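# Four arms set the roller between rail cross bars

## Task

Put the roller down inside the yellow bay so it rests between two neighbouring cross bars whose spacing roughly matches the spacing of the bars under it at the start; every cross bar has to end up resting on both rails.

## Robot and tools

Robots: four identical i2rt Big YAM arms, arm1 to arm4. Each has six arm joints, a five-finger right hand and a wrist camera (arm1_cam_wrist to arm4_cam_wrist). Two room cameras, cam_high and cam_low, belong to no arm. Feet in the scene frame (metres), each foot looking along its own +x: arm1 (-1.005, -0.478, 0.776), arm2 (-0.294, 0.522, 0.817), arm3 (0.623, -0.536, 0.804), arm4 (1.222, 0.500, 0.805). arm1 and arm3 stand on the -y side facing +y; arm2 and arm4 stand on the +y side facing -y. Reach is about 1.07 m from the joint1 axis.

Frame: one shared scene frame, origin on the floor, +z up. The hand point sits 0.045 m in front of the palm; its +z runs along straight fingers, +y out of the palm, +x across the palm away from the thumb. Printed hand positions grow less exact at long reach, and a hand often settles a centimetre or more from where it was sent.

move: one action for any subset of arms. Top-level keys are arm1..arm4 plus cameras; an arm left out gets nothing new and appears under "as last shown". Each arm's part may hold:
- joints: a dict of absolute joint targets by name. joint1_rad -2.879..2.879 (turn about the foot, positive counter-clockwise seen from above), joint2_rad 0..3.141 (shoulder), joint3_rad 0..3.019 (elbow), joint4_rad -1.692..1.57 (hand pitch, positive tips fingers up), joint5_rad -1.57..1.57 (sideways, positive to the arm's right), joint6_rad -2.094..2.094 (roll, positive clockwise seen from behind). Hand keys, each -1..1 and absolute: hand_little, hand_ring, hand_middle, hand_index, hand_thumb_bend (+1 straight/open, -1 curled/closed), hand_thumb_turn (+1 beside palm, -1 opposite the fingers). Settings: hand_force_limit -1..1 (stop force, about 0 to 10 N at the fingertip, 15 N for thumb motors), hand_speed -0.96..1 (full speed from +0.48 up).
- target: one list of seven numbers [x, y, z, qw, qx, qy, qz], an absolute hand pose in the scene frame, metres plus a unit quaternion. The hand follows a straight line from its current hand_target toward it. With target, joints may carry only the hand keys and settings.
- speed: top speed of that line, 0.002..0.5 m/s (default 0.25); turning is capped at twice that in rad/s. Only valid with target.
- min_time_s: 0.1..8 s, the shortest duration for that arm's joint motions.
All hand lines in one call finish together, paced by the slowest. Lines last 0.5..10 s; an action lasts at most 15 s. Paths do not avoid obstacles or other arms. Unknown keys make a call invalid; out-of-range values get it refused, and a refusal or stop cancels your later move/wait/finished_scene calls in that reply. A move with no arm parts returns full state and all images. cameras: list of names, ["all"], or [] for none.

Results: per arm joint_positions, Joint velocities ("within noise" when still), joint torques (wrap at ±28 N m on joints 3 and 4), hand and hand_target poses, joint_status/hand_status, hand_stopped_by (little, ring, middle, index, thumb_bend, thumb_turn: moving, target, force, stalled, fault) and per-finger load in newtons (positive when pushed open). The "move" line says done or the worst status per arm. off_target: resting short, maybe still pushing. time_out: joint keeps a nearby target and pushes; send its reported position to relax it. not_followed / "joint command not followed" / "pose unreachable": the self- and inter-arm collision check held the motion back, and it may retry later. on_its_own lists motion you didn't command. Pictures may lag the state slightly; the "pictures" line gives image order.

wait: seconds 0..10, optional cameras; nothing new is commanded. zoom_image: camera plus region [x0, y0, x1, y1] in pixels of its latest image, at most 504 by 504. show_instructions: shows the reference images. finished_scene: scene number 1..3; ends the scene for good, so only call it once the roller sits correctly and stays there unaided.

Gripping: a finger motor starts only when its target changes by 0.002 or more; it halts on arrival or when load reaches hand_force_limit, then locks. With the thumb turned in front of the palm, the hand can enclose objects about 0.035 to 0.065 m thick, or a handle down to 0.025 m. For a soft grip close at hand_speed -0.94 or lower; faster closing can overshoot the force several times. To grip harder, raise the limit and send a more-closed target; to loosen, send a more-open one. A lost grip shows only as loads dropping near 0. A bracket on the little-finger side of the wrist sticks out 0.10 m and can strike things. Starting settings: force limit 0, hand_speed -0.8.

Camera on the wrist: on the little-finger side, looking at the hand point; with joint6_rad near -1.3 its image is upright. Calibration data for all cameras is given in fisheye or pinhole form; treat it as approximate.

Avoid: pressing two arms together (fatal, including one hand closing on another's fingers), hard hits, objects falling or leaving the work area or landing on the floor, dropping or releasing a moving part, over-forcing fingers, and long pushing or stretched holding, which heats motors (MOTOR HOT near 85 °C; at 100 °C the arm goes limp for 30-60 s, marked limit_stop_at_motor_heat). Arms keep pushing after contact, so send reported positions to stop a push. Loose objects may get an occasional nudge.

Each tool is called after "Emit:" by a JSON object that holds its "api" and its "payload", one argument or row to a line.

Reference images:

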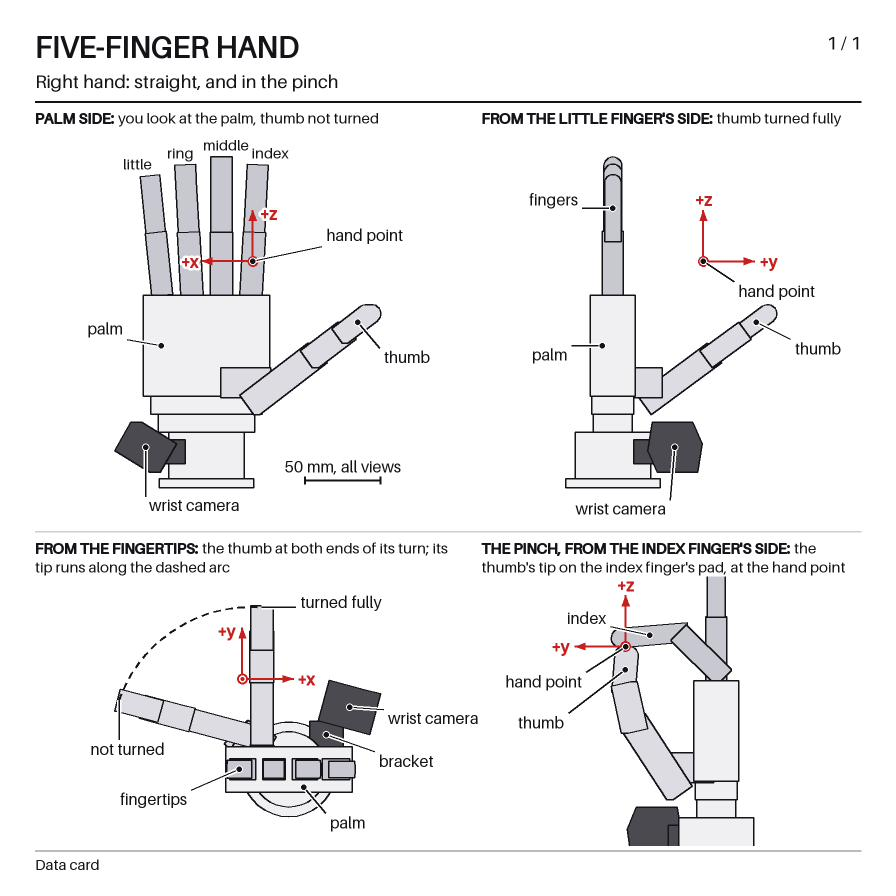

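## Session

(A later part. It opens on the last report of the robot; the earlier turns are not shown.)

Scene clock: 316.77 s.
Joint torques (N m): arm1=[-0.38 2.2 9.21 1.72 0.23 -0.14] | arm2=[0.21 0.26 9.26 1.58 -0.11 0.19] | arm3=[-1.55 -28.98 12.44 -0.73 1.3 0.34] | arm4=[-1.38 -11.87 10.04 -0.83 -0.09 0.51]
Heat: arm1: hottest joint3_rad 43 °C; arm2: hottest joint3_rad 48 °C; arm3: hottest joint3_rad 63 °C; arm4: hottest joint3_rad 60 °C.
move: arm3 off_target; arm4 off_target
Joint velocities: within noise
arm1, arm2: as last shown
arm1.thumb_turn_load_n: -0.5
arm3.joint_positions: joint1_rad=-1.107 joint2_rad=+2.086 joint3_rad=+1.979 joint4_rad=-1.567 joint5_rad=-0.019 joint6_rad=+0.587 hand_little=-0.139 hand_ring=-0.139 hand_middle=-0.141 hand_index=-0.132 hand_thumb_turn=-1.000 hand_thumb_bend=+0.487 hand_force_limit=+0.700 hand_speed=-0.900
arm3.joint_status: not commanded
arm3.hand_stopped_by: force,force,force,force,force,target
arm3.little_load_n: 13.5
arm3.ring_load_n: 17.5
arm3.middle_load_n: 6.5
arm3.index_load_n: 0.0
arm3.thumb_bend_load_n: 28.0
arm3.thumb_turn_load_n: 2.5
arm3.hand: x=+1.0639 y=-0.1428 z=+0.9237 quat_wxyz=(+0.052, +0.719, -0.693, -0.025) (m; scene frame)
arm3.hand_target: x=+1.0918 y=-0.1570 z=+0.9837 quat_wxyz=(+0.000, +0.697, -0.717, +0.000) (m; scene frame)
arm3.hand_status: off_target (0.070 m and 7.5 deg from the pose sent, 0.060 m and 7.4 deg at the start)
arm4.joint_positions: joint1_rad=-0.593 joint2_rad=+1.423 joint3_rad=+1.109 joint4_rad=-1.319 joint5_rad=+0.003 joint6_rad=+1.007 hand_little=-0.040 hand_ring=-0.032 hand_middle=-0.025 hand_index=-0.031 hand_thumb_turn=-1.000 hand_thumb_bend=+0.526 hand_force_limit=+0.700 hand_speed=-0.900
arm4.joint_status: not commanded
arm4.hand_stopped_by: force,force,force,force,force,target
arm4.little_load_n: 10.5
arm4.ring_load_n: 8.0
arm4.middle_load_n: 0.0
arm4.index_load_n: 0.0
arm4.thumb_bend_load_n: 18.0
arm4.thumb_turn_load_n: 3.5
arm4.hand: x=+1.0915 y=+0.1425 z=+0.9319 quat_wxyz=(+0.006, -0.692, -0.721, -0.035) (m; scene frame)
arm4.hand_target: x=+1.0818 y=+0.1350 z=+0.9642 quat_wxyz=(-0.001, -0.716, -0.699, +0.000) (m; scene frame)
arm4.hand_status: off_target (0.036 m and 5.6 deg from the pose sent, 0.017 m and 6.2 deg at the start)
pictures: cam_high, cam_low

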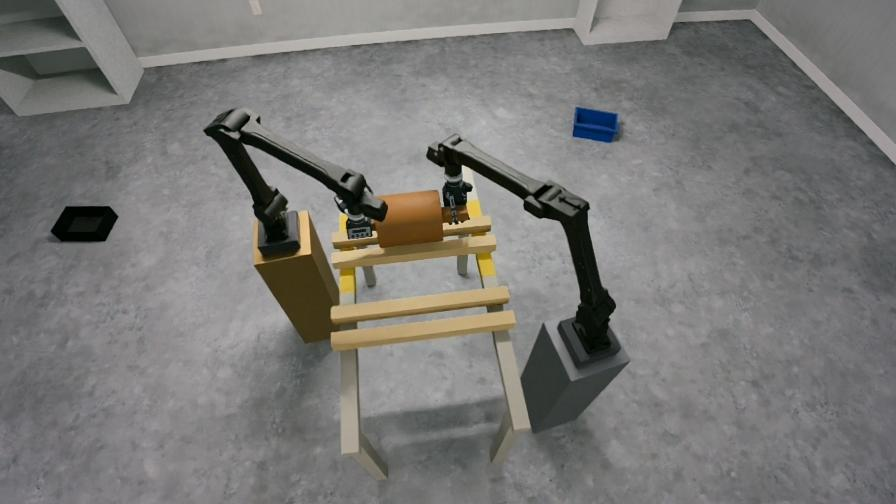

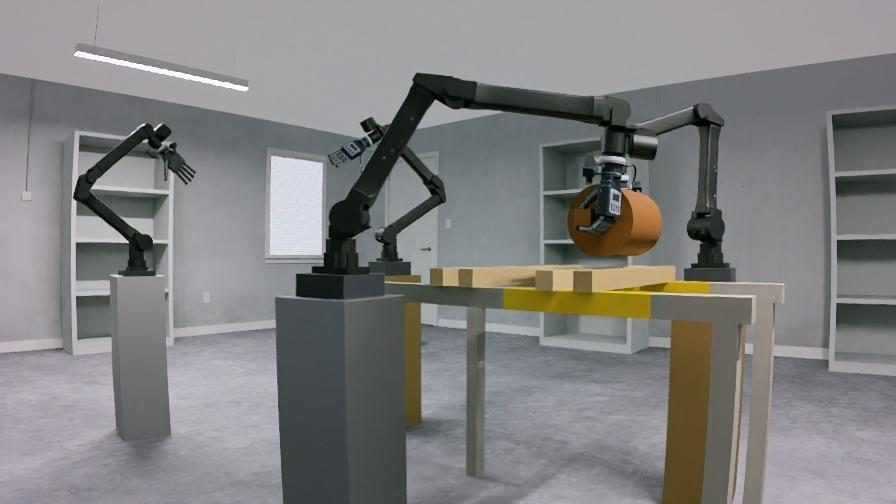

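Emit:
{"api": "move", "payload": {
  "arm3": {"target":[1.095,-0.158,0.965,0,0.698,-0.716,0],"speed":0.05},
  "arm4": {"target":[1.072,0.132,0.950,0,0.716,0.698,0],"speed":0.05},
  "cameras": ["cam_high","cam_low"]
}}

Emit:
{"api": "zoom_image", "payload": {
  "camera": "cam_high",
  "region": [320, 180, 520, 300]
}}

Emit:
{"api": "zoom_image", "payload": {
  "camera": "cam_low",
  "region": [480, 140, 700, 320]
}}

Scene clock: 336.37 s.
Joint torques (N m): arm1=[-0.21 2.32 9.2 1.77 0.25 -0.14] | arm2=[0.21 0.32 9.28 1.57 -0.11 0.19] | arm3=[-1.44 -29.33 9.96 -0.27 1.08 0.49] | arm4=[-2.67 -10.58 10.24 -0.53 0.01 0.41]
Heat: arm1: hottest joint3_rad 43 °C; arm2: hottest joint3_rad 48 °C; arm3: hottest joint3_rad 65 °C; arm4: hottest joint3_rad 59 °C.
move: arm3 off_target; arm4 off_target
Joint velocities: within noise
arm1, arm2: as last shown
arm1.thumb_turn_load_n: 0.0
arm3.joint_positions: joint1_rad=-1.112 joint2_rad=+2.087 joint3_rad=+1.959 joint4_rad=-1.525 joint5_rad=-0.015 joint6_rad=+0.568 hand_little=-0.139 hand_ring=-0.139 hand_middle=-0.141 hand_index=-0.132 hand_thumb_turn=-1.000 hand_thumb_bend=+0.487 hand_force_limit=+0.700 hand_speed=-0.900
arm3.joint_status: not commanded
arm3.hand_stopped_by: force,force,force,force,force,target
arm3.little_load_n: 12.5
arm3.ring_load_n: 16.5
arm3.middle_load_n: 7.0
arm3.index_load_n: 0.5
arm3.thumb_bend_load_n: 26.5
arm3.thumb_turn_load_n: 3.5
arm3.hand: x=+1.0694 y=-0.1438 z=+0.9136 quat_wxyz=(+0.042, +0.724, -0.688, -0.022) (m; scene frame)
arm3.hand_target: x=+1.0924 y=-0.1588 z=+0.9639 quat_wxyz=(+0.000, +0.698, -0.716, -0.001) (m; scene frame)
arm3.hand_status: off_target (0.059 m and 7.0 deg from the pose sent, 0.054 m and 7.5 deg at the start)
arm4.joint_positions: joint1_rad=-0.593 joint2_rad=+1.431 joint3_rad=+1.093 joint4_rad=-1.287 joint5_rad=+0.001 joint6_rad=+1.002 hand_little=-0.040 hand_ring=-0.032 hand_middle=-0.025 hand_index=-0.031 hand_thumb_turn=-1.000 hand_thumb_bend=+0.526 hand_force_limit=+0.700 hand_speed=-0.900
arm4.joint_status: not commanded
arm4.hand_stopped_by: force,force,force,force,force,target
arm4.little_load_n: 9.5
arm4.ring_load_n: 9.0
arm4.middle_load_n: 0.0
arm4.index_load_n: 0.5
arm4.thumb_bend_load_n: 18.0
arm4.thumb_turn_load_n: 3.0
arm4.hand: x=+1.0908 y=+0.1408 z=+0.9231 quat_wxyz=(+0.004, -0.690, -0.723, -0.031) (m; scene frame)
arm4.hand_target: x=+1.0728 y=+0.1329 z=+0.9497 quat_wxyz=(-0.001, -0.716, -0.698, +0.000) (m; scene frame)
arm4.hand_status: off_target (0.034 m and 5.4 deg from the pose sent, 0.029 m and 5.5 deg at the start)
pictures: cam_high, cam_low

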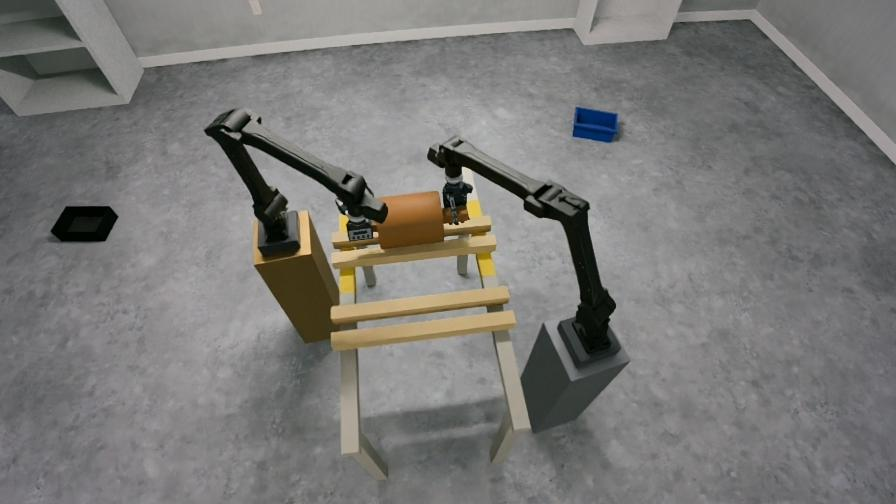

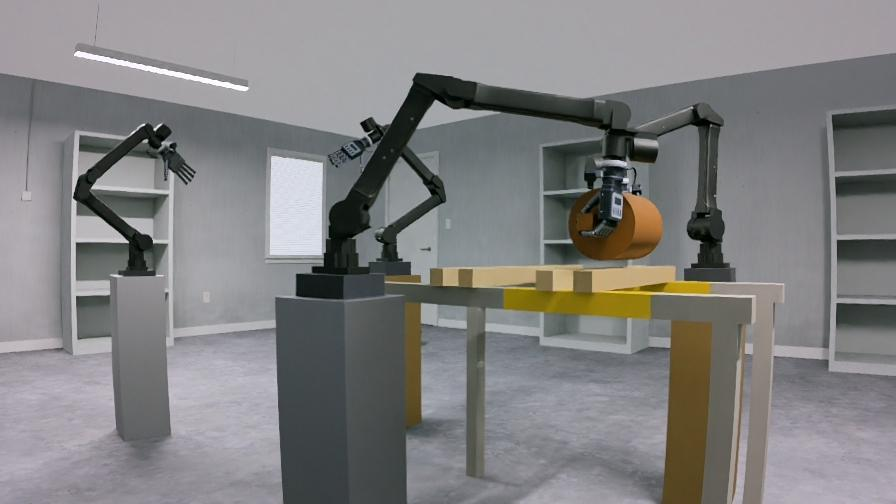

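Scaled by 2.520 from the camera's 896x504 image, which has a finer 1280x720 frame.

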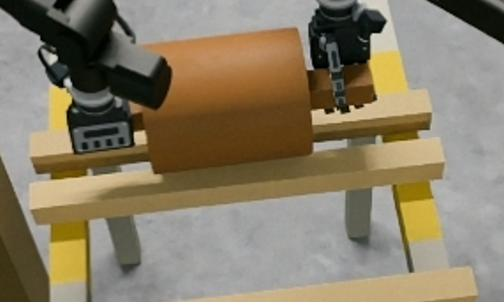

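Scaled by 2.291 from the camera's 896x504 image, which has a finer 1280x720 frame.

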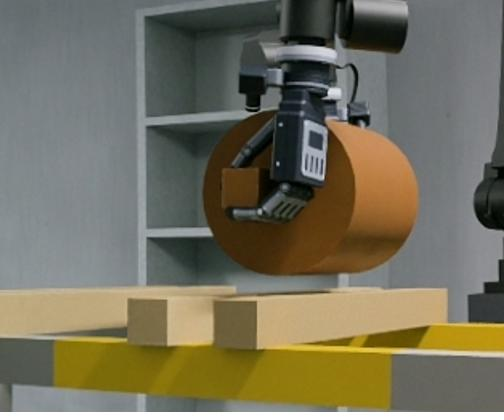

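Emit:
{"api": "move", "payload": {
  "arm3": {"target":[1.091,-0.158,0.948,0,0.698,-0.716,0],"speed":0.05},
  "arm4": {"target":[1.064,0.132,0.936,0,0.716,0.698,0],"speed":0.05},
  "cameras": ["cam_high"]
}}

Emit:
{"api": "zoom_image", "payload": {
  "camera": "cam_high",
  "region": [320, 180, 520, 300]
}}

Scene clock: 345.23 s.
Joint torques (N m): arm1=[-0.38 2.32 9.17 1.74 0.23 -0.14] | arm2=[0.21 0.38 9.29 1.57 -0.11 0.19] | arm3=[-1.14 -29.74 9.63 -0.42 1.22 0.53] | arm4=[-3.72 -11.16 10.14 -0.57 -0.07 0.31]
Heat: arm1: hottest joint3_rad 43 °C; arm2: hottest joint3_rad 48 °C; arm3: hottest joint3_rad 63 °C; arm4: hottest joint3_rad 59 °C.
move: arm3 off_target; arm4 off_target
Joint velocities: within noise
arm1, arm2: as last shown
arm3.joint_positions: joint1_rad=-1.113 joint2_rad=+2.087 joint3_rad=+1.908 joint4_rad=-1.474 joint5_rad=-0.019 joint6_rad=+0.567 hand_little=-0.139 hand_ring=-0.139 hand_middle=-0.141 hand_index=-0.132 hand_thumb_turn=-1.000 hand_thumb_bend=+0.487 hand_force_limit=+0.700 hand_speed=-0.900
arm3.joint_status: not commanded
arm3.hand_stopped_by: force,force,force,force,force,target
arm3.little_load_n: 13.5
arm3.ring_load_n: 17.0
arm3.middle_load_n: 6.5
arm3.index_load_n: 0.0
arm3.thumb_bend_load_n: 28.0
arm3.thumb_turn_load_n: 2.0
arm3.hand: x=+1.0666 y=-0.1452 z=+0.8944 quat_wxyz=(+0.042, +0.724, -0.688, -0.024) (m; scene frame)
arm3.hand_target: x=+1.0886 y=-0.1589 z=+0.9466 quat_wxyz=(+0.000, +0.698, -0.716, -0.001) (m; scene frame)
arm3.hand_status: off_target (0.060 m and 7.1 deg from the pose sent, 0.043 m and 7.0 deg at the start)
arm4.joint_positions: joint1_rad=-0.597 joint2_rad=+1.456 joint3_rad=+1.076 joint4_rad=-1.248 joint5_rad=+0.005 joint6_rad=+0.997 hand_little=-0.040 hand_ring=-0.032 hand_middle=-0.025 hand_index=-0.031 hand_thumb_turn=-1.000 hand_thumb_bend=+0.526 hand_force_limit=+0.700 hand_speed=-0.900
arm4.joint_status: not commanded
arm4.hand_stopped_by: force,force,force,force,force,target
arm4.little_load_n: 9.0
arm4.ring_load_n: 9.0
arm4.middle_load_n: 0.0
arm4.index_load_n: 0.0
arm4.thumb_bend_load_n: 16.0
arm4.thumb_turn_load_n: 4.5
arm4.hand: x=+1.0877 y=+0.1393 z=+0.9072 quat_wxyz=(+0.006, -0.690, -0.723, -0.032) (m; scene frame)
arm4.hand_target: x=+1.0649 y=+0.1331 z=+0.9356 quat_wxyz=(+0.000, -0.716, -0.698, +0.000) (m; scene frame)
arm4.hand_status: off_target (0.038 m and 5.6 deg from the pose sent, 0.031 m and 5.4 deg at the start)
pictures: cam_high

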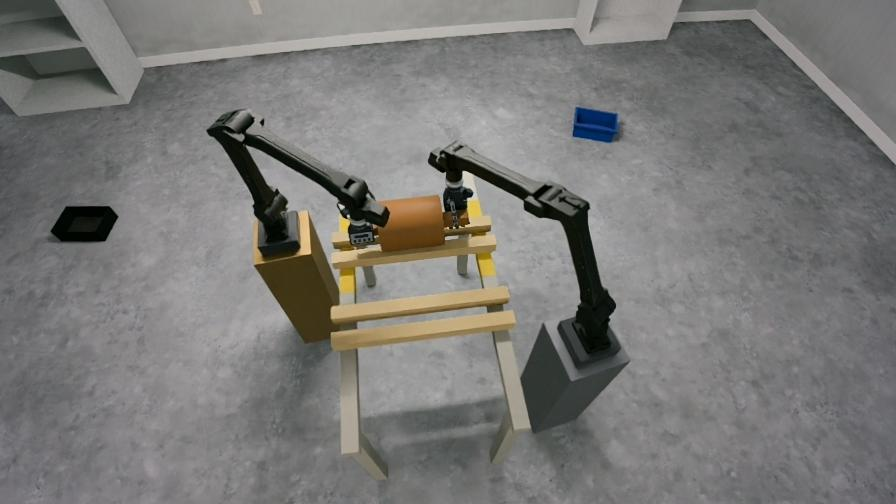

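Scaled by 2.520 from the camera's 896x504 image, which has a finer 1280x720 frame.

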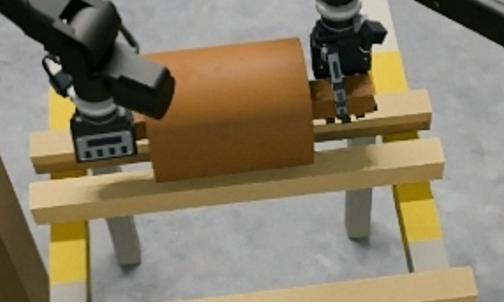

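Emit:
{"api": "move", "payload": {
  "arm3": {"target":[1.090,-0.156,0.925,0,0.698,-0.716,0],"speed":0.05},
  "arm4": {"target":[1.066,0.133,0.918,0,0.716,0.698,0],"speed":0.05}
}}

Emit:
{"api": "move", "payload": {
  "arm3": {"target":[1.083,-0.151,0.903,0,0.698,-0.716,0],"speed":0.05},
  "arm4": {"target":[1.071,0.136,0.902,0,0.716,0.698,0],"speed":0.05},
  "cameras": ["cam_high","cam_low"]
}}

Emit:
{"api": "zoom_image", "payload": {
  "camera": "cam_high",
  "region": [320, 180, 520, 300]
}}

Emit:
{"api": "zoom_image", "payload": {
  "camera": "cam_low",
  "region": [480, 140, 700, 320]
}}

Scene clock: 364.63 s.
Joint torques (N m): arm1=[-0.44 2.26 9.18 1.74 0.23 -0.14] | arm2=[0.21 0.32 9.28 1.57 -0.11 0.19] | arm3=[-1.03 -28.28 8.21 0.36 1.19 0.54] | arm4=[-3.37 -10.17 8.87 0.14 0.03 0.35]
Heat: arm1: hottest joint3_rad 43 °C; arm2: hottest joint3_rad 48 °C; arm3: hottest joint3_rad 59 °C; arm4: hottest joint3_rad 59 °C.
move: arm3 off_target; arm4 off_target
Joint velocities: within noise
arm1, arm2: as last shown
arm3.joint_positions: joint1_rad=-1.113 joint2_rad=+2.083 joint3_rad=+1.888 joint4_rad=-1.441 joint5_rad=-0.017 joint6_rad=+0.567 hand_little=-0.139 hand_ring=-0.139 hand_middle=-0.141 hand_index=-0.132 hand_thumb_turn=-1.000 hand_thumb_bend=+0.487 hand_force_limit=+0.700 hand_speed=-0.900
arm3.joint_status: not commanded
arm3.hand_stopped_by: force,force,force,force,force,target
arm3.little_load_n: 7.0
arm3.ring_load_n: 13.0
arm3.middle_load_n: 5.0
arm3.index_load_n: 1.0
arm3.thumb_bend_load_n: 24.5
arm3.thumb_turn_load_n: 5.0
arm3.hand: x=+1.0684 y=-0.1442 z=+0.8886 quat_wxyz=(+0.034, +0.725, -0.688, -0.021) (m; scene frame)
arm3.hand_target: x=+1.0886 y=-0.1564 z=+0.9245 quat_wxyz=(+0.000, +0.698, -0.716, -0.001) (m; scene frame)
arm3.hand_status: off_target (0.044 m and 6.4 deg from the pose sent, 0.040 m and 7.1 deg at the start)
arm4.joint_positions: joint1_rad=-0.599 joint2_rad=+1.457 joint3_rad=+1.055 joint4_rad=-1.219 joint5_rad=+0.002 joint6_rad=+0.994 hand_little=-0.040 hand_ring=-0.032 hand_middle=-0.025 hand_index=-0.031 hand_thumb_turn=-1.000 hand_thumb_bend=+0.526 hand_force_limit=+0.700 hand_speed=-0.900
arm4.joint_status: not commanded
arm4.hand_stopped_by: force,force,force,force,force,target
arm4.little_load_n: 7.0
arm4.ring_load_n: 7.0
arm4.middle_load_n: 0.5
arm4.index_load_n: 0.0
arm4.thumb_bend_load_n: 17.0
arm4.thumb_turn_load_n: 3.5
arm4.hand: x=+1.0882 y=+0.1402 z=+0.8997 quat_wxyz=(+0.004, -0.689, -0.724, -0.029) (m; scene frame)
arm4.hand_target: x=+1.0665 y=+0.1338 z=+0.9181 quat_wxyz=(+0.000, -0.716, -0.698, +0.000) (m; scene frame)
arm4.hand_status: off_target (0.030 m and 5.4 deg from the pose sent, 0.025 m and 5.6 deg at the start)
pictures: none

Scene clock: 365.63 s.
Joint torques (N m): arm1=[-0.21 2.32 9.17 1.74 0.24 -0.14] | arm2=[0.21 0.32 9.28 1.57 -0.11 0.19] | arm3=[-0.15 -25.41 7.3 0.76 1.13 0.5] | arm4=[-2.73 -8.53 7.17 0.81 0.22 0.32]
Heat: arm1: hottest joint3_rad 43 °C; arm2: hottest joint3_rad 48 °C; arm3: hottest joint3_rad 59 °C; arm4: hottest joint3_rad 59 °C.
move: arm3 off_target; arm4 off_target
Joint velocities: within noise
arm1.joint_positions: joint1_rad=+0.265 joint2_rad=+0.616 joint3_rad=+1.377 joint4_rad=-1.494 joint5_rad=+0.152 joint6_rad=-1.417 hand_little=+1.000 hand_ring=+1.000 hand_middle=+1.000 hand_index=+1.000 hand_thumb_turn=+1.000 hand_thumb_bend=+1.000 hand_force_limit=+0.000 hand_speed=-0.800
arm1.joint_status: not commanded
arm1.hand_stopped_by: target,target,target,target,target,target
arm1.little_load_n: 0.0
arm1.ring_load_n: 0.0
arm1.middle_load_n: 0.0
arm1.index_load_n: 0.0
arm1.thumb_bend_load_n: 0.0
arm1.thumb_turn_load_n: 0.0
arm1.hand: x=-0.9534 y=-0.2765 z=+1.2435 quat_wxyz=(-0.278, +0.672, +0.614, +0.305) (m; scene frame)
arm1.hand_target: x=-0.9534 y=-0.2775 z=+1.2517 quat_wxyz=(-0.286, +0.670, +0.611, +0.311) (m; scene frame)
arm1.hand_status: not commanded
arm2.joint_positions: joint1_rad=-0.195 joint2_rad=+0.580 joint3_rad=+1.335 joint4_rad=-1.290 joint5_rad=+0.002 joint6_rad=-0.964 hand_little=+1.000 hand_ring=+1.000 hand_middle=+1.000 hand_index=+1.000 hand_thumb_turn=+1.000 hand_thumb_bend=+1.000 hand_force_limit=+0.000 hand_speed=-0.800
arm2.joint_status: not commanded
arm2.hand_stopped_by: target,target,target,target,target,target
arm2.little_load_n: 0.0
arm2.ring_load_n: 0.0
arm2.middle_load_n: 0.0
arm2.index_load_n: -0.5
arm2.thumb_bend_load_n: 0.0
arm2.thumb_turn_load_n: 0.0
arm2.hand: x=-0.4018 y=+0.3263 z=+1.2856 quat_wxyz=(+0.303, +0.261, -0.828, +0.392) (m; scene frame)
arm2.hand_target: x=-0.4016 y=+0.3271 z=+1.2956 quat_wxyz=(+0.309, +0.259, -0.823, +0.400) (m; scene frame)
arm2.hand_status: not commanded
arm3.joint_positions: joint1_rad=-1.113 joint2_rad=+2.060 joint3_rad=+1.851 joint4_rad=-1.393 joint5_rad=-0.016 joint6_rad=+0.584 hand_little=-0.139 hand_ring=-0.139 hand_middle=-0.141 hand_index=-0.131 hand_thumb_turn=-1.000 hand_thumb_bend=+0.487 hand_force_limit=+0.700 hand_speed=-0.900
arm3.joint_status: not commanded
arm3.hand_stopped_by: force,force,force,force,force,target
arm3.little_load_n: 1.0
arm3.ring_load_n: 9.0
arm3.middle_load_n: 2.5
arm3.index_load_n: 1.5
arm3.thumb_bend_load_n: 21.0
arm3.thumb_turn_load_n: 3.5
arm3.hand: x=+1.0699 y=-0.1427 z=+0.8873 quat_wxyz=(+0.017, +0.719, -0.694, -0.017) (m; scene frame)
arm3.hand_target: x=+1.0827 y=-0.1510 z=+0.9029 quat_wxyz=(+0.000, +0.698, -0.716, -0.001) (m; scene frame)
arm3.hand_status: off_target (0.022 m and 4.4 deg from the pose sent, 0.022 m and 6.4 deg at the start)
arm4.joint_positions: joint1_rad=-0.601 joint2_rad=+1.441 joint3_rad=+1.037 joint4_rad=-1.192 joint5_rad=-0.002 joint6_rad=+1.003 hand_little=-0.040 hand_ring=-0.032 hand_middle=-0.025 hand_index=-0.031 hand_thumb_turn=-1.000 hand_thumb_bend=+0.525 hand_force_limit=+0.700 hand_speed=-0.900
arm4.joint_status: not commanded
arm4.hand_stopped_by: force,force,force,force,force,target
arm4.little_load_n: 2.0
arm4.ring_load_n: 5.0
arm4.middle_load_n: 0.0
arm4.index_load_n: 0.0
arm4.thumb_bend_load_n: 13.0
arm4.thumb_turn_load_n: 3.5
arm4.hand: x=+1.0879 y=+0.1394 z=+0.8990 quat_wxyz=(-0.001, -0.694, -0.720, -0.017) (m; scene frame)
arm4.hand_target: x=+1.0711 y=+0.1364 z=+0.9023 quat_wxyz=(+0.000, -0.716, -0.698, +0.000) (m; scene frame)
arm4.hand_status: off_target (0.017 m and 4.1 deg from the pose sent, 0.018 m and 5.4 deg at the start)
pictures: cam_high, cam_low

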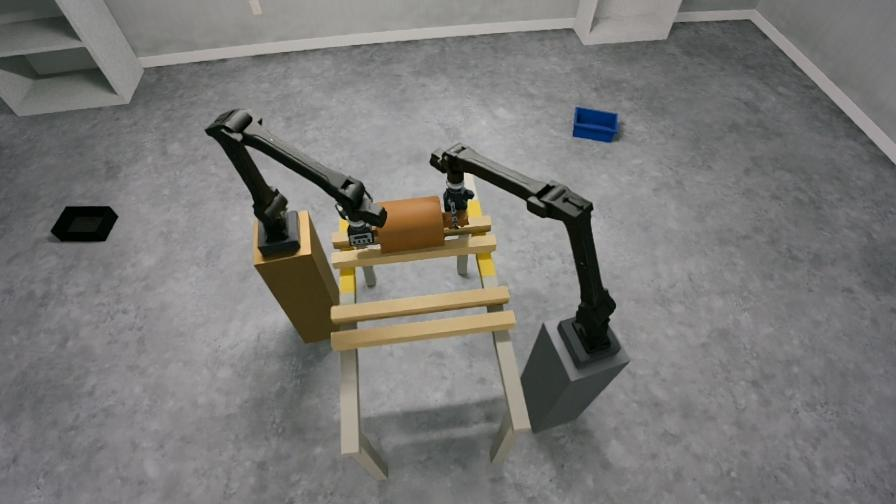

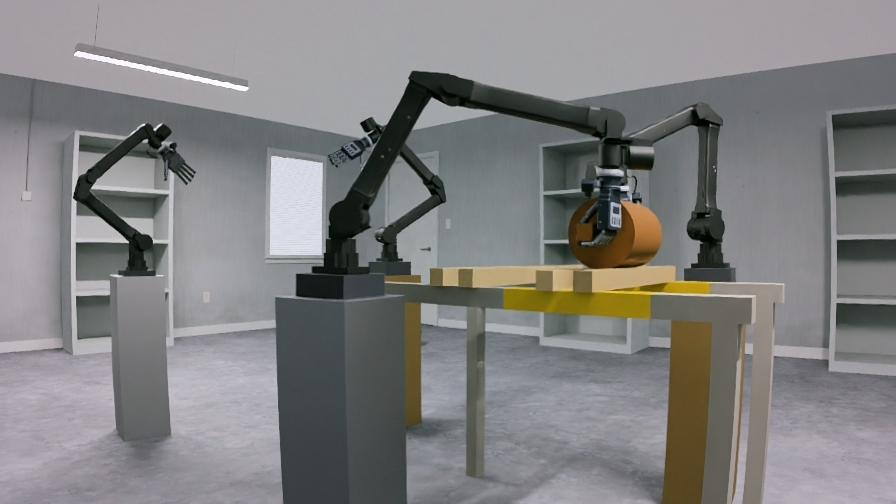

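Scaled by 2.520 from the camera's 896x504 image, which has a finer 1280x720 frame.

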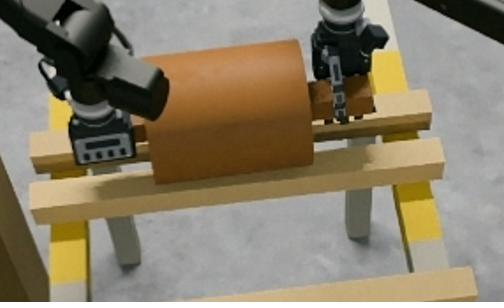

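Scaled by 2.291 from the camera's 896x504 image, which has a finer 1280x720 frame.

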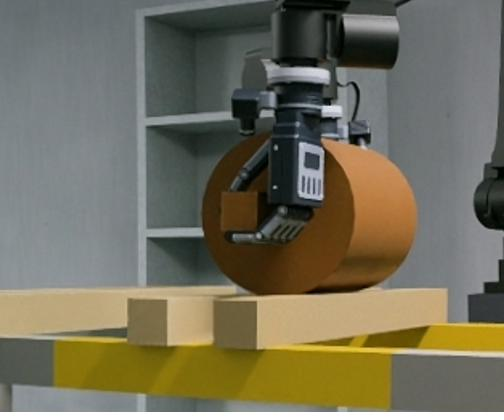

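Emit:
{"api": "move", "payload": {
  "arm3": {"target":[1.076,-0.145,0.889,0,0.698,-0.716,0],"speed":0.04},
  "arm4": {"target":[1.079,0.138,0.888,0,0.716,0.698,0],"speed":0.04}
}}

Emit:
{"api": "move", "payload": {
  "arm3": {"target":[1.072,-0.143,0.887,0,0.698,-0.716,0],"speed":0.04},
  "arm4": {"target":[1.083,0.139,0.887,0,0.716,0.698,0],"speed":0.04},
  "cameras": ["cam_high","cam_low"]
}}

Emit:
{"api": "zoom_image", "payload": {
  "camera": "cam_low",
  "region": [480, 140, 700, 320]
}}

Scene clock: 379.83 s.
Joint torques (N m): arm1=[-0.32 2.2 9.17 1.73 0.23 -0.15] | arm2=[0.21 0.38 9.26 1.57 -0.11 0.19] | arm3=[0.67 -23.77 6.76 0.95 0.91 0.45] | arm4=[-1.61 -6.53 5.91 1.25 0.52 0.22]
Heat: arm1: hottest joint3_rad 43 °C; arm2: hottest joint3_rad 48 °C; arm3: hottest joint3_rad 56 °C; arm4: hottest joint3_rad 56 °C.
move: arm3 off_target; arm4 off_target
Joint velocities: within noise
arm1, arm2: as last shown
arm1.middle_load_n: 0.5
arm2.index_load_n: 0.0
arm3.joint_positions: joint1_rad=-1.112 joint2_rad=+2.044 joint3_rad=+1.824 joint4_rad=-1.362 joint5_rad=-0.011 joint6_rad=+0.602 hand_little=-0.140 hand_ring=-0.140 hand_middle=-0.141 hand_index=-0.131 hand_thumb_turn=-1.000 hand_thumb_bend=+0.487 hand_force_limit=+0.700 hand_speed=-0.900
arm3.joint_status: not commanded
arm3.hand_stopped_by: force,force,force,force,force,target
arm3.little_load_n: 0.0
arm3.ring_load_n: 4.5
arm3.middle_load_n: 2.0
arm3.index_load_n: 1.5
arm3.thumb_bend_load_n: 17.0
arm3.thumb_turn_load_n: 1.0
arm3.hand: x=+1.0706 y=-0.1424 z=+0.8861 quat_wxyz=(+0.008, +0.713, -0.701, -0.013) (m; scene frame)
arm3.hand_target: x=+1.0761 y=-0.1451 z=+0.8890 quat_wxyz=(+0.000, +0.698, -0.716, -0.001) (m; scene frame)
arm3.hand_status: off_target (0.007 m and 3.0 deg from the pose sent, 0.007 m and 4.4 deg at the start)
arm4.joint_positions: joint1_rad=-0.601 joint2_rad=+1.420 joint3_rad=+1.012 joint4_rad=-1.163 joint5_rad=-0.009 joint6_rad=+1.027 hand_little=-0.041 hand_ring=-0.032 hand_middle=-0.025 hand_index=-0.031 hand_thumb_turn=-1.000 hand_thumb_bend=+0.523 hand_force_limit=+0.700 hand_speed=-0.900
arm4.joint_status: not commanded
arm4.hand_stopped_by: force,force,force,force,force,target
arm4.little_load_n: 0.0
arm4.ring_load_n: 0.5
arm4.middle_load_n: 0.0
arm4.index_load_n: 1.0
arm4.thumb_bend_load_n: 6.5
arm4.thumb_turn_load_n: -1.0
arm4.hand: x=+1.0892 y=+0.1388 z=+0.8983 quat_wxyz=(-0.007, -0.702, -0.712, -0.006) (m; scene frame)
arm4.hand_target: x=+1.0792 y=+0.1384 z=+0.8884 quat_wxyz=(+0.000, -0.716, -0.698, +0.000) (m; scene frame)
arm4.hand_status: off_target (0.015 m and 2.5 deg from the pose sent, 0.014 m and 4.1 deg at the start)
pictures: none

Scene clock: 380.80 s.
Joint torques (N m): arm1=[-0.32 2.2 9.14 1.73 0.24 -0.15] | arm2=[0.15 0.38 9.26 1.57 -0.11 0.19] | arm3=[1.14 -23.41 6.61 0.81 0.69 0.47] | arm4=[-1.08 -6.48 5.87 1.13 0.56 0.23]
Heat: arm1: hottest joint3_rad 43 °C; arm2: hottest joint3_rad 48 °C; arm3: hottest joint3_rad 56 °C; arm4: hottest joint3_rad 56 °C.
move: arm3 off_target; arm4 off_target
Joint velocities: within noise
arm1, arm2: as last shown
arm1.middle_load_n: 0.0
arm3.joint_positions: joint1_rad=-1.111 joint2_rad=+2.037 joint3_rad=+1.814 joint4_rad=-1.350 joint5_rad=-0.005 joint6_rad=+0.607 hand_little=-0.140 hand_ring=-0.140 hand_middle=-0.141 hand_index=-0.131 hand_thumb_turn=-1.000 hand_thumb_bend=+0.486 hand_force_limit=+0.700 hand_speed=-0.900
arm3.joint_status: not commanded
arm3.hand_stopped_by: force,force,force,force,force,target
arm3.little_load_n: 0.0
arm3.ring_load_n: 4.0
arm3.middle_load_n: 2.0
arm3.index_load_n: 1.0
arm3.thumb_bend_load_n: 14.5
arm3.thumb_turn_load_n: 0.5
arm3.hand: x=+1.0706 y=-0.1422 z=+0.8858 quat_wxyz=(+0.004, +0.712, -0.702, -0.009) (m; scene frame)
arm3.hand_target: x=+1.0721 y=-0.1431 z=+0.8870 quat_wxyz=(+0.000, +0.698, -0.716, +0.000) (m; scene frame)
arm3.hand_status: off_target (0.002 m and 2.6 deg from the pose sent, 0.002 m and 3.0 deg at the start)
arm4.joint_positions: joint1_rad=-0.601 joint2_rad=+1.414 joint3_rad=+1.005 joint4_rad=-1.156 joint5_rad=-0.010 joint6_rad=+1.037 hand_little=-0.041 hand_ring=-0.033 hand_middle=-0.025 hand_index=-0.031 hand_thumb_turn=-1.000 hand_thumb_bend=+0.523 hand_force_limit=+0.700 hand_speed=-0.900
arm4.joint_status: not commanded
arm4.hand_stopped_by: force,force,force,force,force,target
arm4.little_load_n: 0.0
arm4.ring_load_n: 0.0
arm4.middle_load_n: 0.0
arm4.index_load_n: 1.0
arm4.thumb_bend_load_n: 6.0
arm4.thumb_turn_load_n: -1.5
arm4.hand: x=+1.0895 y=+0.1388 z=+0.8982 quat_wxyz=(-0.008, -0.706, -0.709, -0.003) (m; scene frame)
arm4.hand_target: x=+1.0832 y=+0.1393 z=+0.8874 quat_wxyz=(+0.000, -0.716, -0.698, +0.000) (m; scene frame)
arm4.hand_status: off_target (0.013 m and 2.0 deg from the pose sent, 0.013 m and 2.5 deg at the start)
pictures: cam_high, cam_low

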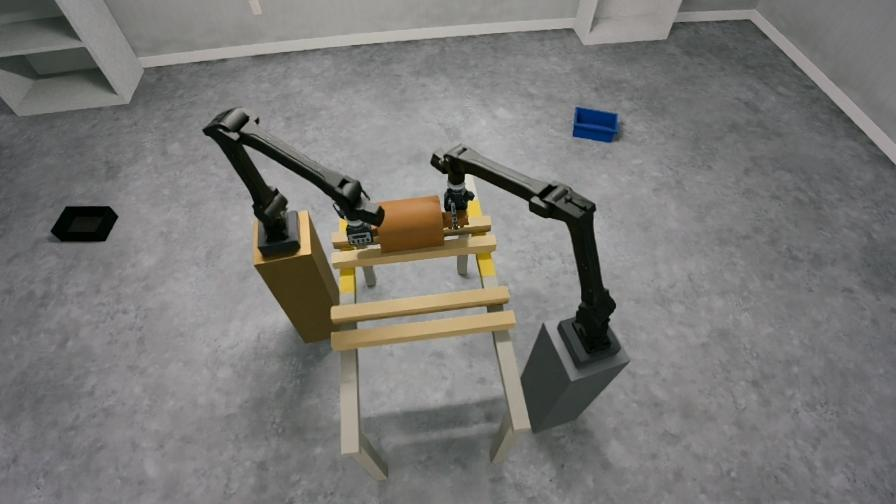

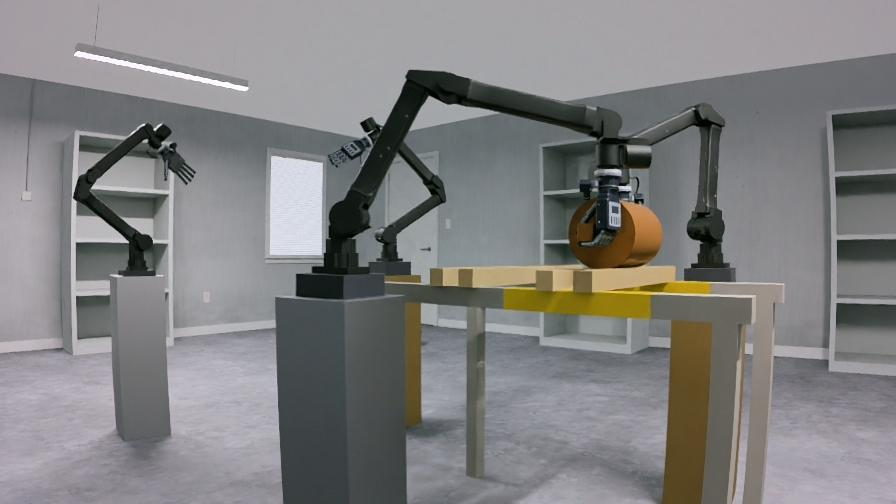

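Scaled by 2.291 from the camera's 896x504 image, which has a finer 1280x720 frame.

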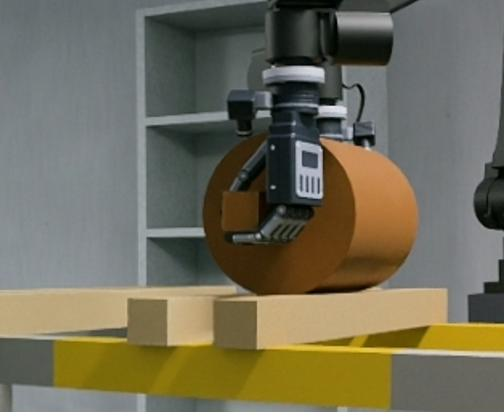

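Emit:
{"api": "move", "payload": {
  "arm3": {"joints":{"hand_speed":-0.85,"hand_little":0.45,"hand_ring":0.45,"hand_middle":0.45,"hand_index":0.45,"hand_thumb_bend":1}},
  "arm4": {"joints":{"hand_speed":-0.85,"hand_little":0.45,"hand_ring":0.45,"hand_middle":0.45,"hand_index":0.45,"hand_thumb_bend":1}}
}}

Emit:
{"api": "move", "payload": {
  "arm3": {"target":[1.074,-0.144,0.899,0,0.698,-0.716,0],"speed":0.04},
  "arm4": {"target":[1.084,0.139,0.901,0,0.716,0.698,0],"speed":0.04},
  "cameras": ["cam_high","cam_low"]
}}

Emit:
{"api": "zoom_image", "payload": {
  "camera": "cam_low",
  "region": [480, 140, 700, 320]
}}

Scene clock: 403.77 s.
Joint torques (N m): arm1=[-0.32 2.32 9.17 1.72 0.23 -0.15] | arm2=[0.21 0.32 9.28 1.58 -0.11 0.19] | arm3=[1.08 -23.18 7.2 0.79 0.02 0.19] | arm4=[-1.03 -6.42 6.63 0.5 -0.11 0.1]
Heat: arm1: hottest joint3_rad 43 °C; arm2: hottest joint3_rad 48 °C; arm3: hottest joint3_rad 54 °C; arm4: hottest joint3_rad 51 °C.
move: arm3 done; arm4 done
Joint velocities: within noise
arm1, arm2: as last shown
arm3.joint_positions: joint1_rad=-1.110 joint2_rad=+2.035 joint3_rad=+1.806 joint4_rad=-1.350 joint5_rad=+0.009 joint6_rad=+0.635 hand_little=+0.450 hand_ring=+0.450 hand_middle=+0.450 hand_index=+0.450 hand_thumb_turn=-1.000 hand_thumb_bend=+1.000 hand_force_limit=+0.700 hand_speed=-0.850
arm3.joint_status: all done
arm3.hand_stopped_by: target,target,target,target,target,target
arm3.little_load_n: 0.0
arm3.ring_load_n: 0.0
arm3.middle_load_n: 0.0
arm3.index_load_n: 0.0
arm3.thumb_bend_load_n: 0.0
arm3.thumb_turn_load_n: 0.0
arm3.hand: x=+1.0706 y=-0.1440 z=+0.8832 quat_wxyz=(+0.008, +0.702, -0.712, -0.003) (m; scene frame)
arm3.hand_target: x=+1.0721 y=-0.1430 z=+0.8872 quat_wxyz=(+0.000, +0.698, -0.716, +0.000) (m; scene frame)
arm3.hand_status: not commanded
arm4.joint_positions: joint1_rad=-0.601 joint2_rad=+1.414 joint3_rad=+0.995 joint4_rad=-1.138 joint5_rad=+0.005 joint6_rad=+1.050 hand_little=+0.450 hand_ring=+0.450 hand_middle=+0.450 hand_index=+0.450 hand_thumb_turn=-1.000 hand_thumb_bend=+1.000 hand_force_limit=+0.700 hand_speed=-0.850
arm4.joint_status: all done
arm4.hand_stopped_by: target,target,target,target,target,target
arm4.little_load_n: 0.0
arm4.ring_load_n: 0.0
arm4.middle_load_n: 0.0
arm4.index_load_n: 0.0
arm4.thumb_bend_load_n: 0.0
arm4.thumb_turn_load_n: 0.0
arm4.hand: x=+1.0863 y=+0.1390 z=+0.8937 quat_wxyz=(-0.002, -0.710, -0.704, +0.003) (m; scene frame)
arm4.hand_target: x=+1.0832 y=+0.1394 z=+0.8873 quat_wxyz=(+0.000, -0.716, -0.698, +0.000) (m; scene frame)
arm4.hand_status: not commanded
pictures: none

Scene clock: 404.77 s.
Joint torques (N m): arm1=[-0.38 2.32 9.18 1.73 0.24 -0.15] | arm2=[0.15 0.38 9.28 1.58 -0.11 0.19] | arm3=[0.85 -23.65 8.84 -0.09 0.05 0.17] | arm4=[-0.85 -7.65 8.34 -0.24 -0.11 0.09]
Heat: arm1: hottest joint3_rad 43 °C; arm2: hottest joint3_rad 48 °C; arm3: hottest joint3_rad 54 °C; arm4: hottest joint3_rad 51 °C.
move: arm3 off_target; arm4 done
Joint velocities: within noise
arm1, arm2: as last shown
arm3.joint_positions: joint1_rad=-1.110 joint2_rad=+2.035 joint3_rad=+1.806 joint4_rad=-1.356 joint5_rad=+0.009 joint6_rad=+0.635 hand_little=+0.450 hand_ring=+0.450 hand_middle=+0.450 hand_index=+0.450 hand_thumb_turn=-1.000 hand_thumb_bend=+1.000 hand_force_limit=+0.700 hand_speed=-0.850
arm3.joint_status: not commanded
arm3.hand_stopped_by: target,target,target,target,target,target
arm3.little_load_n: 0.0
arm3.ring_load_n: 0.0
arm3.middle_load_n: 0.0
arm3.index_load_n: 0.0
arm3.thumb_bend_load_n: -0.5
arm3.thumb_turn_load_n: 0.0
arm3.hand: x=+1.0692 y=-0.1450 z=+0.8835 quat_wxyz=(+0.011, +0.702, -0.712, -0.003) (m; scene frame)
arm3.hand_target: x=+1.0738 y=-0.1441 z=+0.8991 quat_wxyz=(+0.000, +0.698, -0.716, +0.000) (m; scene frame)
arm3.hand_status: off_target (0.016 m and 1.5 deg from the pose sent, 0.016 m and 1.2 deg at the start)
arm4.joint_positions: joint1_rad=-0.601 joint2_rad=+1.414 joint3_rad=+0.995 joint4_rad=-1.156 joint5_rad=+0.005 joint6_rad=+1.053 hand_little=+0.450 hand_ring=+0.450 hand_middle=+0.450 hand_index=+0.450 hand_thumb_turn=-1.000 hand_thumb_bend=+1.000 hand_force_limit=+0.700 hand_speed=-0.850
arm4.joint_status: not commanded
arm4.hand_stopped_by: target,target,target,target,target,target
arm4.little_load_n: 0.0
arm4.ring_load_n: 0.0
arm4.middle_load_n: 0.0
arm4.index_load_n: 0.0
arm4.thumb_bend_load_n: -0.5
arm4.thumb_turn_load_n: 0.0
arm4.hand: x=+1.0886 y=+0.1430 z=+0.8937 quat_wxyz=(+0.001, -0.711, -0.703, -0.006) (m; scene frame)
arm4.hand_target: x=+1.0841 y=+0.1391 z=+0.9009 quat_wxyz=(+0.000, -0.716, -0.698, +0.000) (m; scene frame)
arm4.hand_status: done (0.009 m and 1.0 deg from the pose sent, 0.008 m and 1.0 deg at the start)
pictures: cam_high, cam_low

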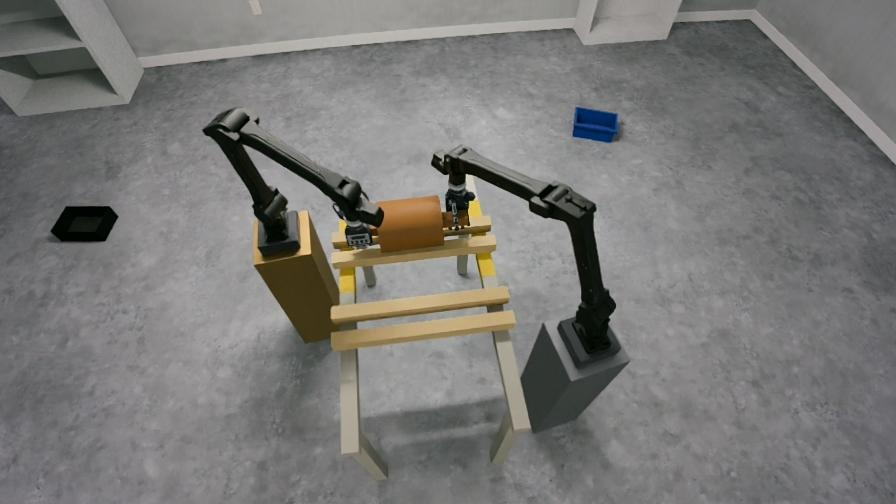

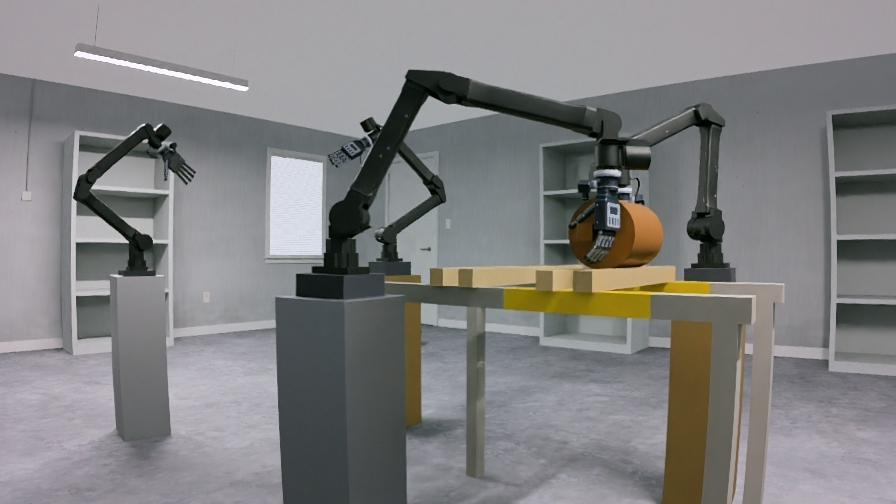

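Scaled by 2.291 from the camera's 896x504 image, which has a finer 1280x720 frame.

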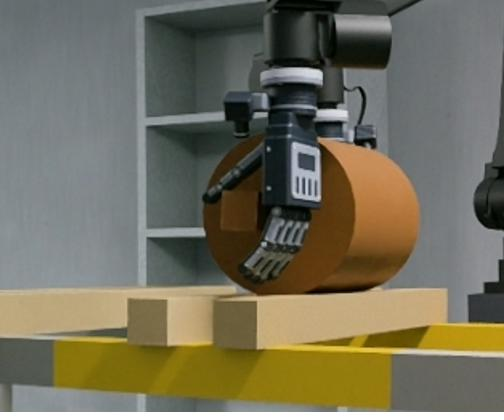

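Emit:
{"api": "move", "payload": {
  "arm3": {"target":[1.075,-0.144,0.914,0,0.698,-0.716,0],"speed":0.04},
  "arm4": {"target":[1.082,0.138,0.911,0,0.716,0.698,0],"speed":0.04}
}}

Emit:
{"api": "move", "payload": {
  "arm3": {"joints":{"hand_speed":-0.8,"hand_little":1,"hand_ring":1,"hand_middle":1,"hand_index":1}},
  "arm4": {"joints":{"hand_speed":-0.8,"hand_little":1,"hand_ring":1,"hand_middle":1,"hand_index":1}}
}}

Emit:
{"api": "move", "payload": {
  "arm3": {"target":[1.078,-0.144,0.96,0,0.698,-0.716,0],"speed":0.08},
  "arm4": {"target":[1.082,0.138,0.96,0,0.716,0.698,0],"speed":0.08},
  "cameras": ["cam_high","cam_low"]
}}

Scene clock: 414.10 s.
Joint torques (N m): arm1=[-0.26 2.26 9.17 1.74 0.24 -0.15] | arm2=[0.21 0.32 9.28 1.55 -0.11 0.19] | arm3=[0.79 -24.29 10.73 -0.16 0.04 0.17] | arm4=[-1.03 -7.88 9.98 -0.39 -0.11 0.06]
Heat: arm1: hottest joint3_rad 43 °C; arm2: hottest joint3_rad 48 °C; arm3: hottest joint3_rad 53 °C; arm4: hottest joint3_rad 51 °C.
move: arm3 off_target; arm4 off_target
Joint velocities: within noise
arm1, arm2: as last shown
arm3.joint_positions: joint1_rad=-1.110 joint2_rad=+2.035 joint3_rad=+1.806 joint4_rad=-1.391 joint5_rad=+0.009 joint6_rad=+0.635 hand_little=+0.450 hand_ring=+0.450 hand_middle=+0.450 hand_index=+0.450 hand_thumb_turn=-1.000 hand_thumb_bend=+1.000 hand_force_limit=+0.700 hand_speed=-0.850
arm3.joint_status: not commanded
arm3.hand_stopped_by: target,target,target,target,target,target
arm3.little_load_n: 0.0
arm3.ring_load_n: 0.0
arm3.middle_load_n: 0.0
arm3.index_load_n: 0.0
arm3.thumb_bend_load_n: 0.0
arm3.thumb_turn_load_n: 0.0
arm3.hand: x=+1.0617 y=-0.1504 z=+0.8849 quat_wxyz=(+0.028, +0.702, -0.711, -0.006) (m; scene frame)
arm3.hand_target: x=+1.0741 y=-0.1446 z=+0.9142 quat_wxyz=(+0.000, +0.698, -0.716, +0.000) (m; scene frame)
arm3.hand_status: off_target (0.033 m and 3.4 deg from the pose sent, 0.031 m and 1.5 deg at the start)
arm4.joint_positions: joint1_rad=-0.601 joint2_rad=+1.413 joint3_rad=+0.995 joint4_rad=-1.184 joint5_rad=+0.005 joint6_rad=+1.053 hand_little=+0.450 hand_ring=+0.450 hand_middle=+0.450 hand_index=+0.450 hand_thumb_turn=-1.000 hand_thumb_bend=+1.000 hand_force_limit=+0.700 hand_speed=-0.850
arm4.joint_status: not commanded
arm4.hand_stopped_by: target,target,target,target,target,target
arm4.little_load_n: 0.0
arm4.ring_load_n: 0.0
arm4.middle_load_n: 0.0
arm4.index_load_n: 0.0
arm4.thumb_bend_load_n: 0.0
arm4.thumb_turn_load_n: 0.0
arm4.hand: x=+1.0924 y=+0.1495 z=+0.8941 quat_wxyz=(+0.004, -0.711, -0.703, -0.019) (m; scene frame)
arm4.hand_target: x=+1.0823 y=+0.1385 z=+0.9110 quat_wxyz=(+0.000, -0.716, -0.698, +0.000) (m; scene frame)
arm4.hand_status: off_target (0.023 m and 2.4 deg from the pose sent, 0.019 m and 1.0 deg at the start)
pictures: none

Scene clock: 415.57 s.
Joint torques (N m): arm1=[-0.21 2.32 9.17 1.76 0.24 -0.15] | arm2=[0.21 0.38 9.28 1.55 -0.11 0.19] | arm3=[0.73 -24 10.77 -0.05 0.06 0.16] | arm4=[-1.03 -8.18 9.99 -0.31 -0.12 0.07]
Heat: arm1: hottest joint3_rad 43 °C; arm2: hottest joint3_rad 48 °C; arm3: hottest joint3_rad 53 °C; arm4: hottest joint3_rad 51 °C.
move: arm3 done; arm4 done
Joint velocities: within noise
arm1, arm2: as last shown
arm3.joint_positions: joint1_rad=-1.110 joint2_rad=+2.033 joint3_rad=+1.806 joint4_rad=-1.394 joint5_rad=+0.009 joint6_rad=+0.635 hand_little=+1.000 hand_ring=+1.000 hand_middle=+1.000 hand_index=+1.000 hand_thumb_turn=-1.000 hand_thumb_bend=+1.000 hand_force_limit=+0.700 hand_speed=-0.800
arm3.joint_status: all done
arm3.hand_stopped_by: target,target,target,target,target,target
arm3.little_load_n: 0.0
arm3.ring_load_n: 0.0
arm3.middle_load_n: 0.0
arm3.index_load_n: 0.0
arm3.thumb_bend_load_n: 0.0
arm3.thumb_turn_load_n: 0.0
arm3.hand: x=+1.0612 y=-0.1508 z=+0.8865 quat_wxyz=(+0.029, +0.702, -0.711, -0.006) (m; scene frame)
arm3.hand_target: x=+1.0741 y=-0.1447 z=+0.9142 quat_wxyz=(+0.000, +0.698, -0.716, +0.000) (m; scene frame)
arm3.hand_status: not commanded
arm4.joint_positions: joint1_rad=-0.601 joint2_rad=+1.413 joint3_rad=+0.995 joint4_rad=-1.185 joint5_rad=+0.006 joint6_rad=+1.053 hand_little=+1.000 hand_ring=+1.000 hand_middle=+1.000 hand_index=+1.000 hand_thumb_turn=-1.000 hand_thumb_bend=+1.000 hand_force_limit=+0.700 hand_speed=-0.800
arm4.joint_status: all done
arm4.hand_stopped_by: target,target,target,target,target,target
arm4.little_load_n: 0.0
arm4.ring_load_n: 0.0
arm4.middle_load_n: 0.0
arm4.index_load_n: 0.0
arm4.thumb_bend_load_n: 0.0
arm4.thumb_turn_load_n: 0.0
arm4.hand: x=+1.0924 y=+0.1498 z=+0.8941 quat_wxyz=(+0.005, -0.711, -0.703, -0.020) (m; scene frame)
arm4.hand_target: x=+1.0823 y=+0.1386 z=+0.9110 quat_wxyz=(+0.000, -0.716, -0.698, +0.000) (m; scene frame)
arm4.hand_status: not commanded
pictures: none

Scene clock: 416.93 s.
Joint torques (N m): arm1=[-0.32 2.2 9.18 1.77 0.24 -0.15] | arm2=[0.21 0.32 9.28 1.57 -0.11 0.19] | arm3=[0.73 -23.36 12.67 -0.16 -0.04 0.15] | arm4=[-1.03 -7.65 10.76 -0.34 -0.12 0.08]
Heat: arm1: hottest joint3_rad 43 °C; arm2: hottest joint3_rad 48 °C; arm3: hottest joint3_rad 53 °C; arm4: hottest joint3_rad 51 °C.
move: arm3 off_target; arm4 off_target
Joint velocities: within noise
arm1, arm2: as last shown
arm1.ring_load_n: 0.5
arm2.middle_load_n: -0.5
arm3.joint_positions: joint1_rad=-1.110 joint2_rad=+2.014 joint3_rad=+1.886 joint4_rad=-1.506 joint5_rad=+0.011 joint6_rad=+0.635 hand_little=+1.000 hand_ring=+1.000 hand_middle=+1.000 hand_index=+1.000 hand_thumb_turn=-1.000 hand_thumb_bend=+1.000 hand_force_limit=+0.700 hand_speed=-0.800
arm3.joint_status: not commanded
arm3.hand_stopped_by: target,target,target,target,target,target
arm3.little_load_n: 0.0
arm3.ring_load_n: 0.0
arm3.middle_load_n: 0.0
arm3.index_load_n: 0.0
arm3.thumb_bend_load_n: 0.0
arm3.thumb_turn_load_n: 0.0
arm3.hand: x=+1.0600 y=-0.1530 z=+0.9284 quat_wxyz=(+0.035, +0.702, -0.711, -0.006) (m; scene frame)
arm3.hand_target: x=+1.0764 y=-0.1453 z=+0.9602 quat_wxyz=(+0.000, +0.698, -0.716, +0.000) (m; scene frame)
arm3.hand_status: off_target (0.038 m and 4.1 deg from the pose sent, 0.076 m and 3.4 deg at the start)
arm4.joint_positions: joint1_rad=-0.601 joint2_rad=+1.368 joint3_rad=+1.085 joint4_rad=-1.319 joint5_rad=+0.006 joint6_rad=+1.053 hand_little=+1.000 hand_ring=+1.000 hand_middle=+1.000 hand_index=+1.000 hand_thumb_turn=-1.000 hand_thumb_bend=+1.000 hand_force_limit=+0.700 hand_speed=-0.800
arm4.joint_status: not commanded
arm4.hand_stopped_by: target,target,target,target,target,target
arm4.little_load_n: 0.0
arm4.ring_load_n: 0.0
arm4.middle_load_n: 0.0
arm4.index_load_n: 0.0
arm4.thumb_bend_load_n: 0.0
arm4.thumb_turn_load_n: 0.0
arm4.hand: x=+1.0917 y=+0.1492 z=+0.9422 quat_wxyz=(+0.005, -0.711, -0.703, -0.019) (m; scene frame)
arm4.hand_target: x=+1.0823 y=+0.1385 z=+0.9601 quat_wxyz=(+0.000, -0.716, -0.698, +0.000) (m; scene frame)
arm4.hand_status: off_target (0.023 m and 2.4 deg from the pose sent, 0.068 m and 2.4 deg at the start)
pictures: cam_high, cam_low

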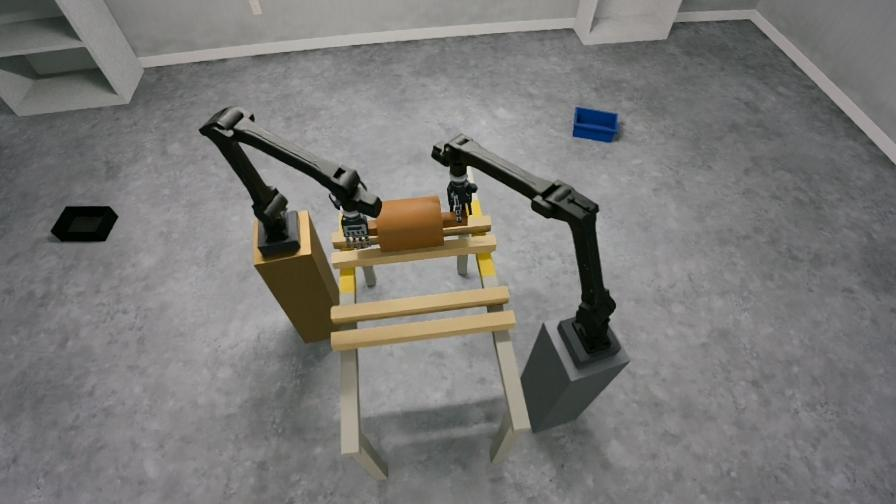

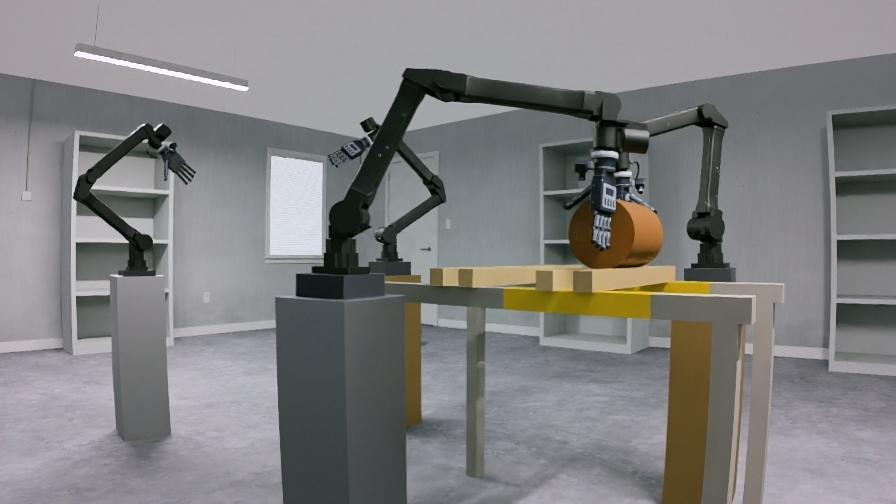

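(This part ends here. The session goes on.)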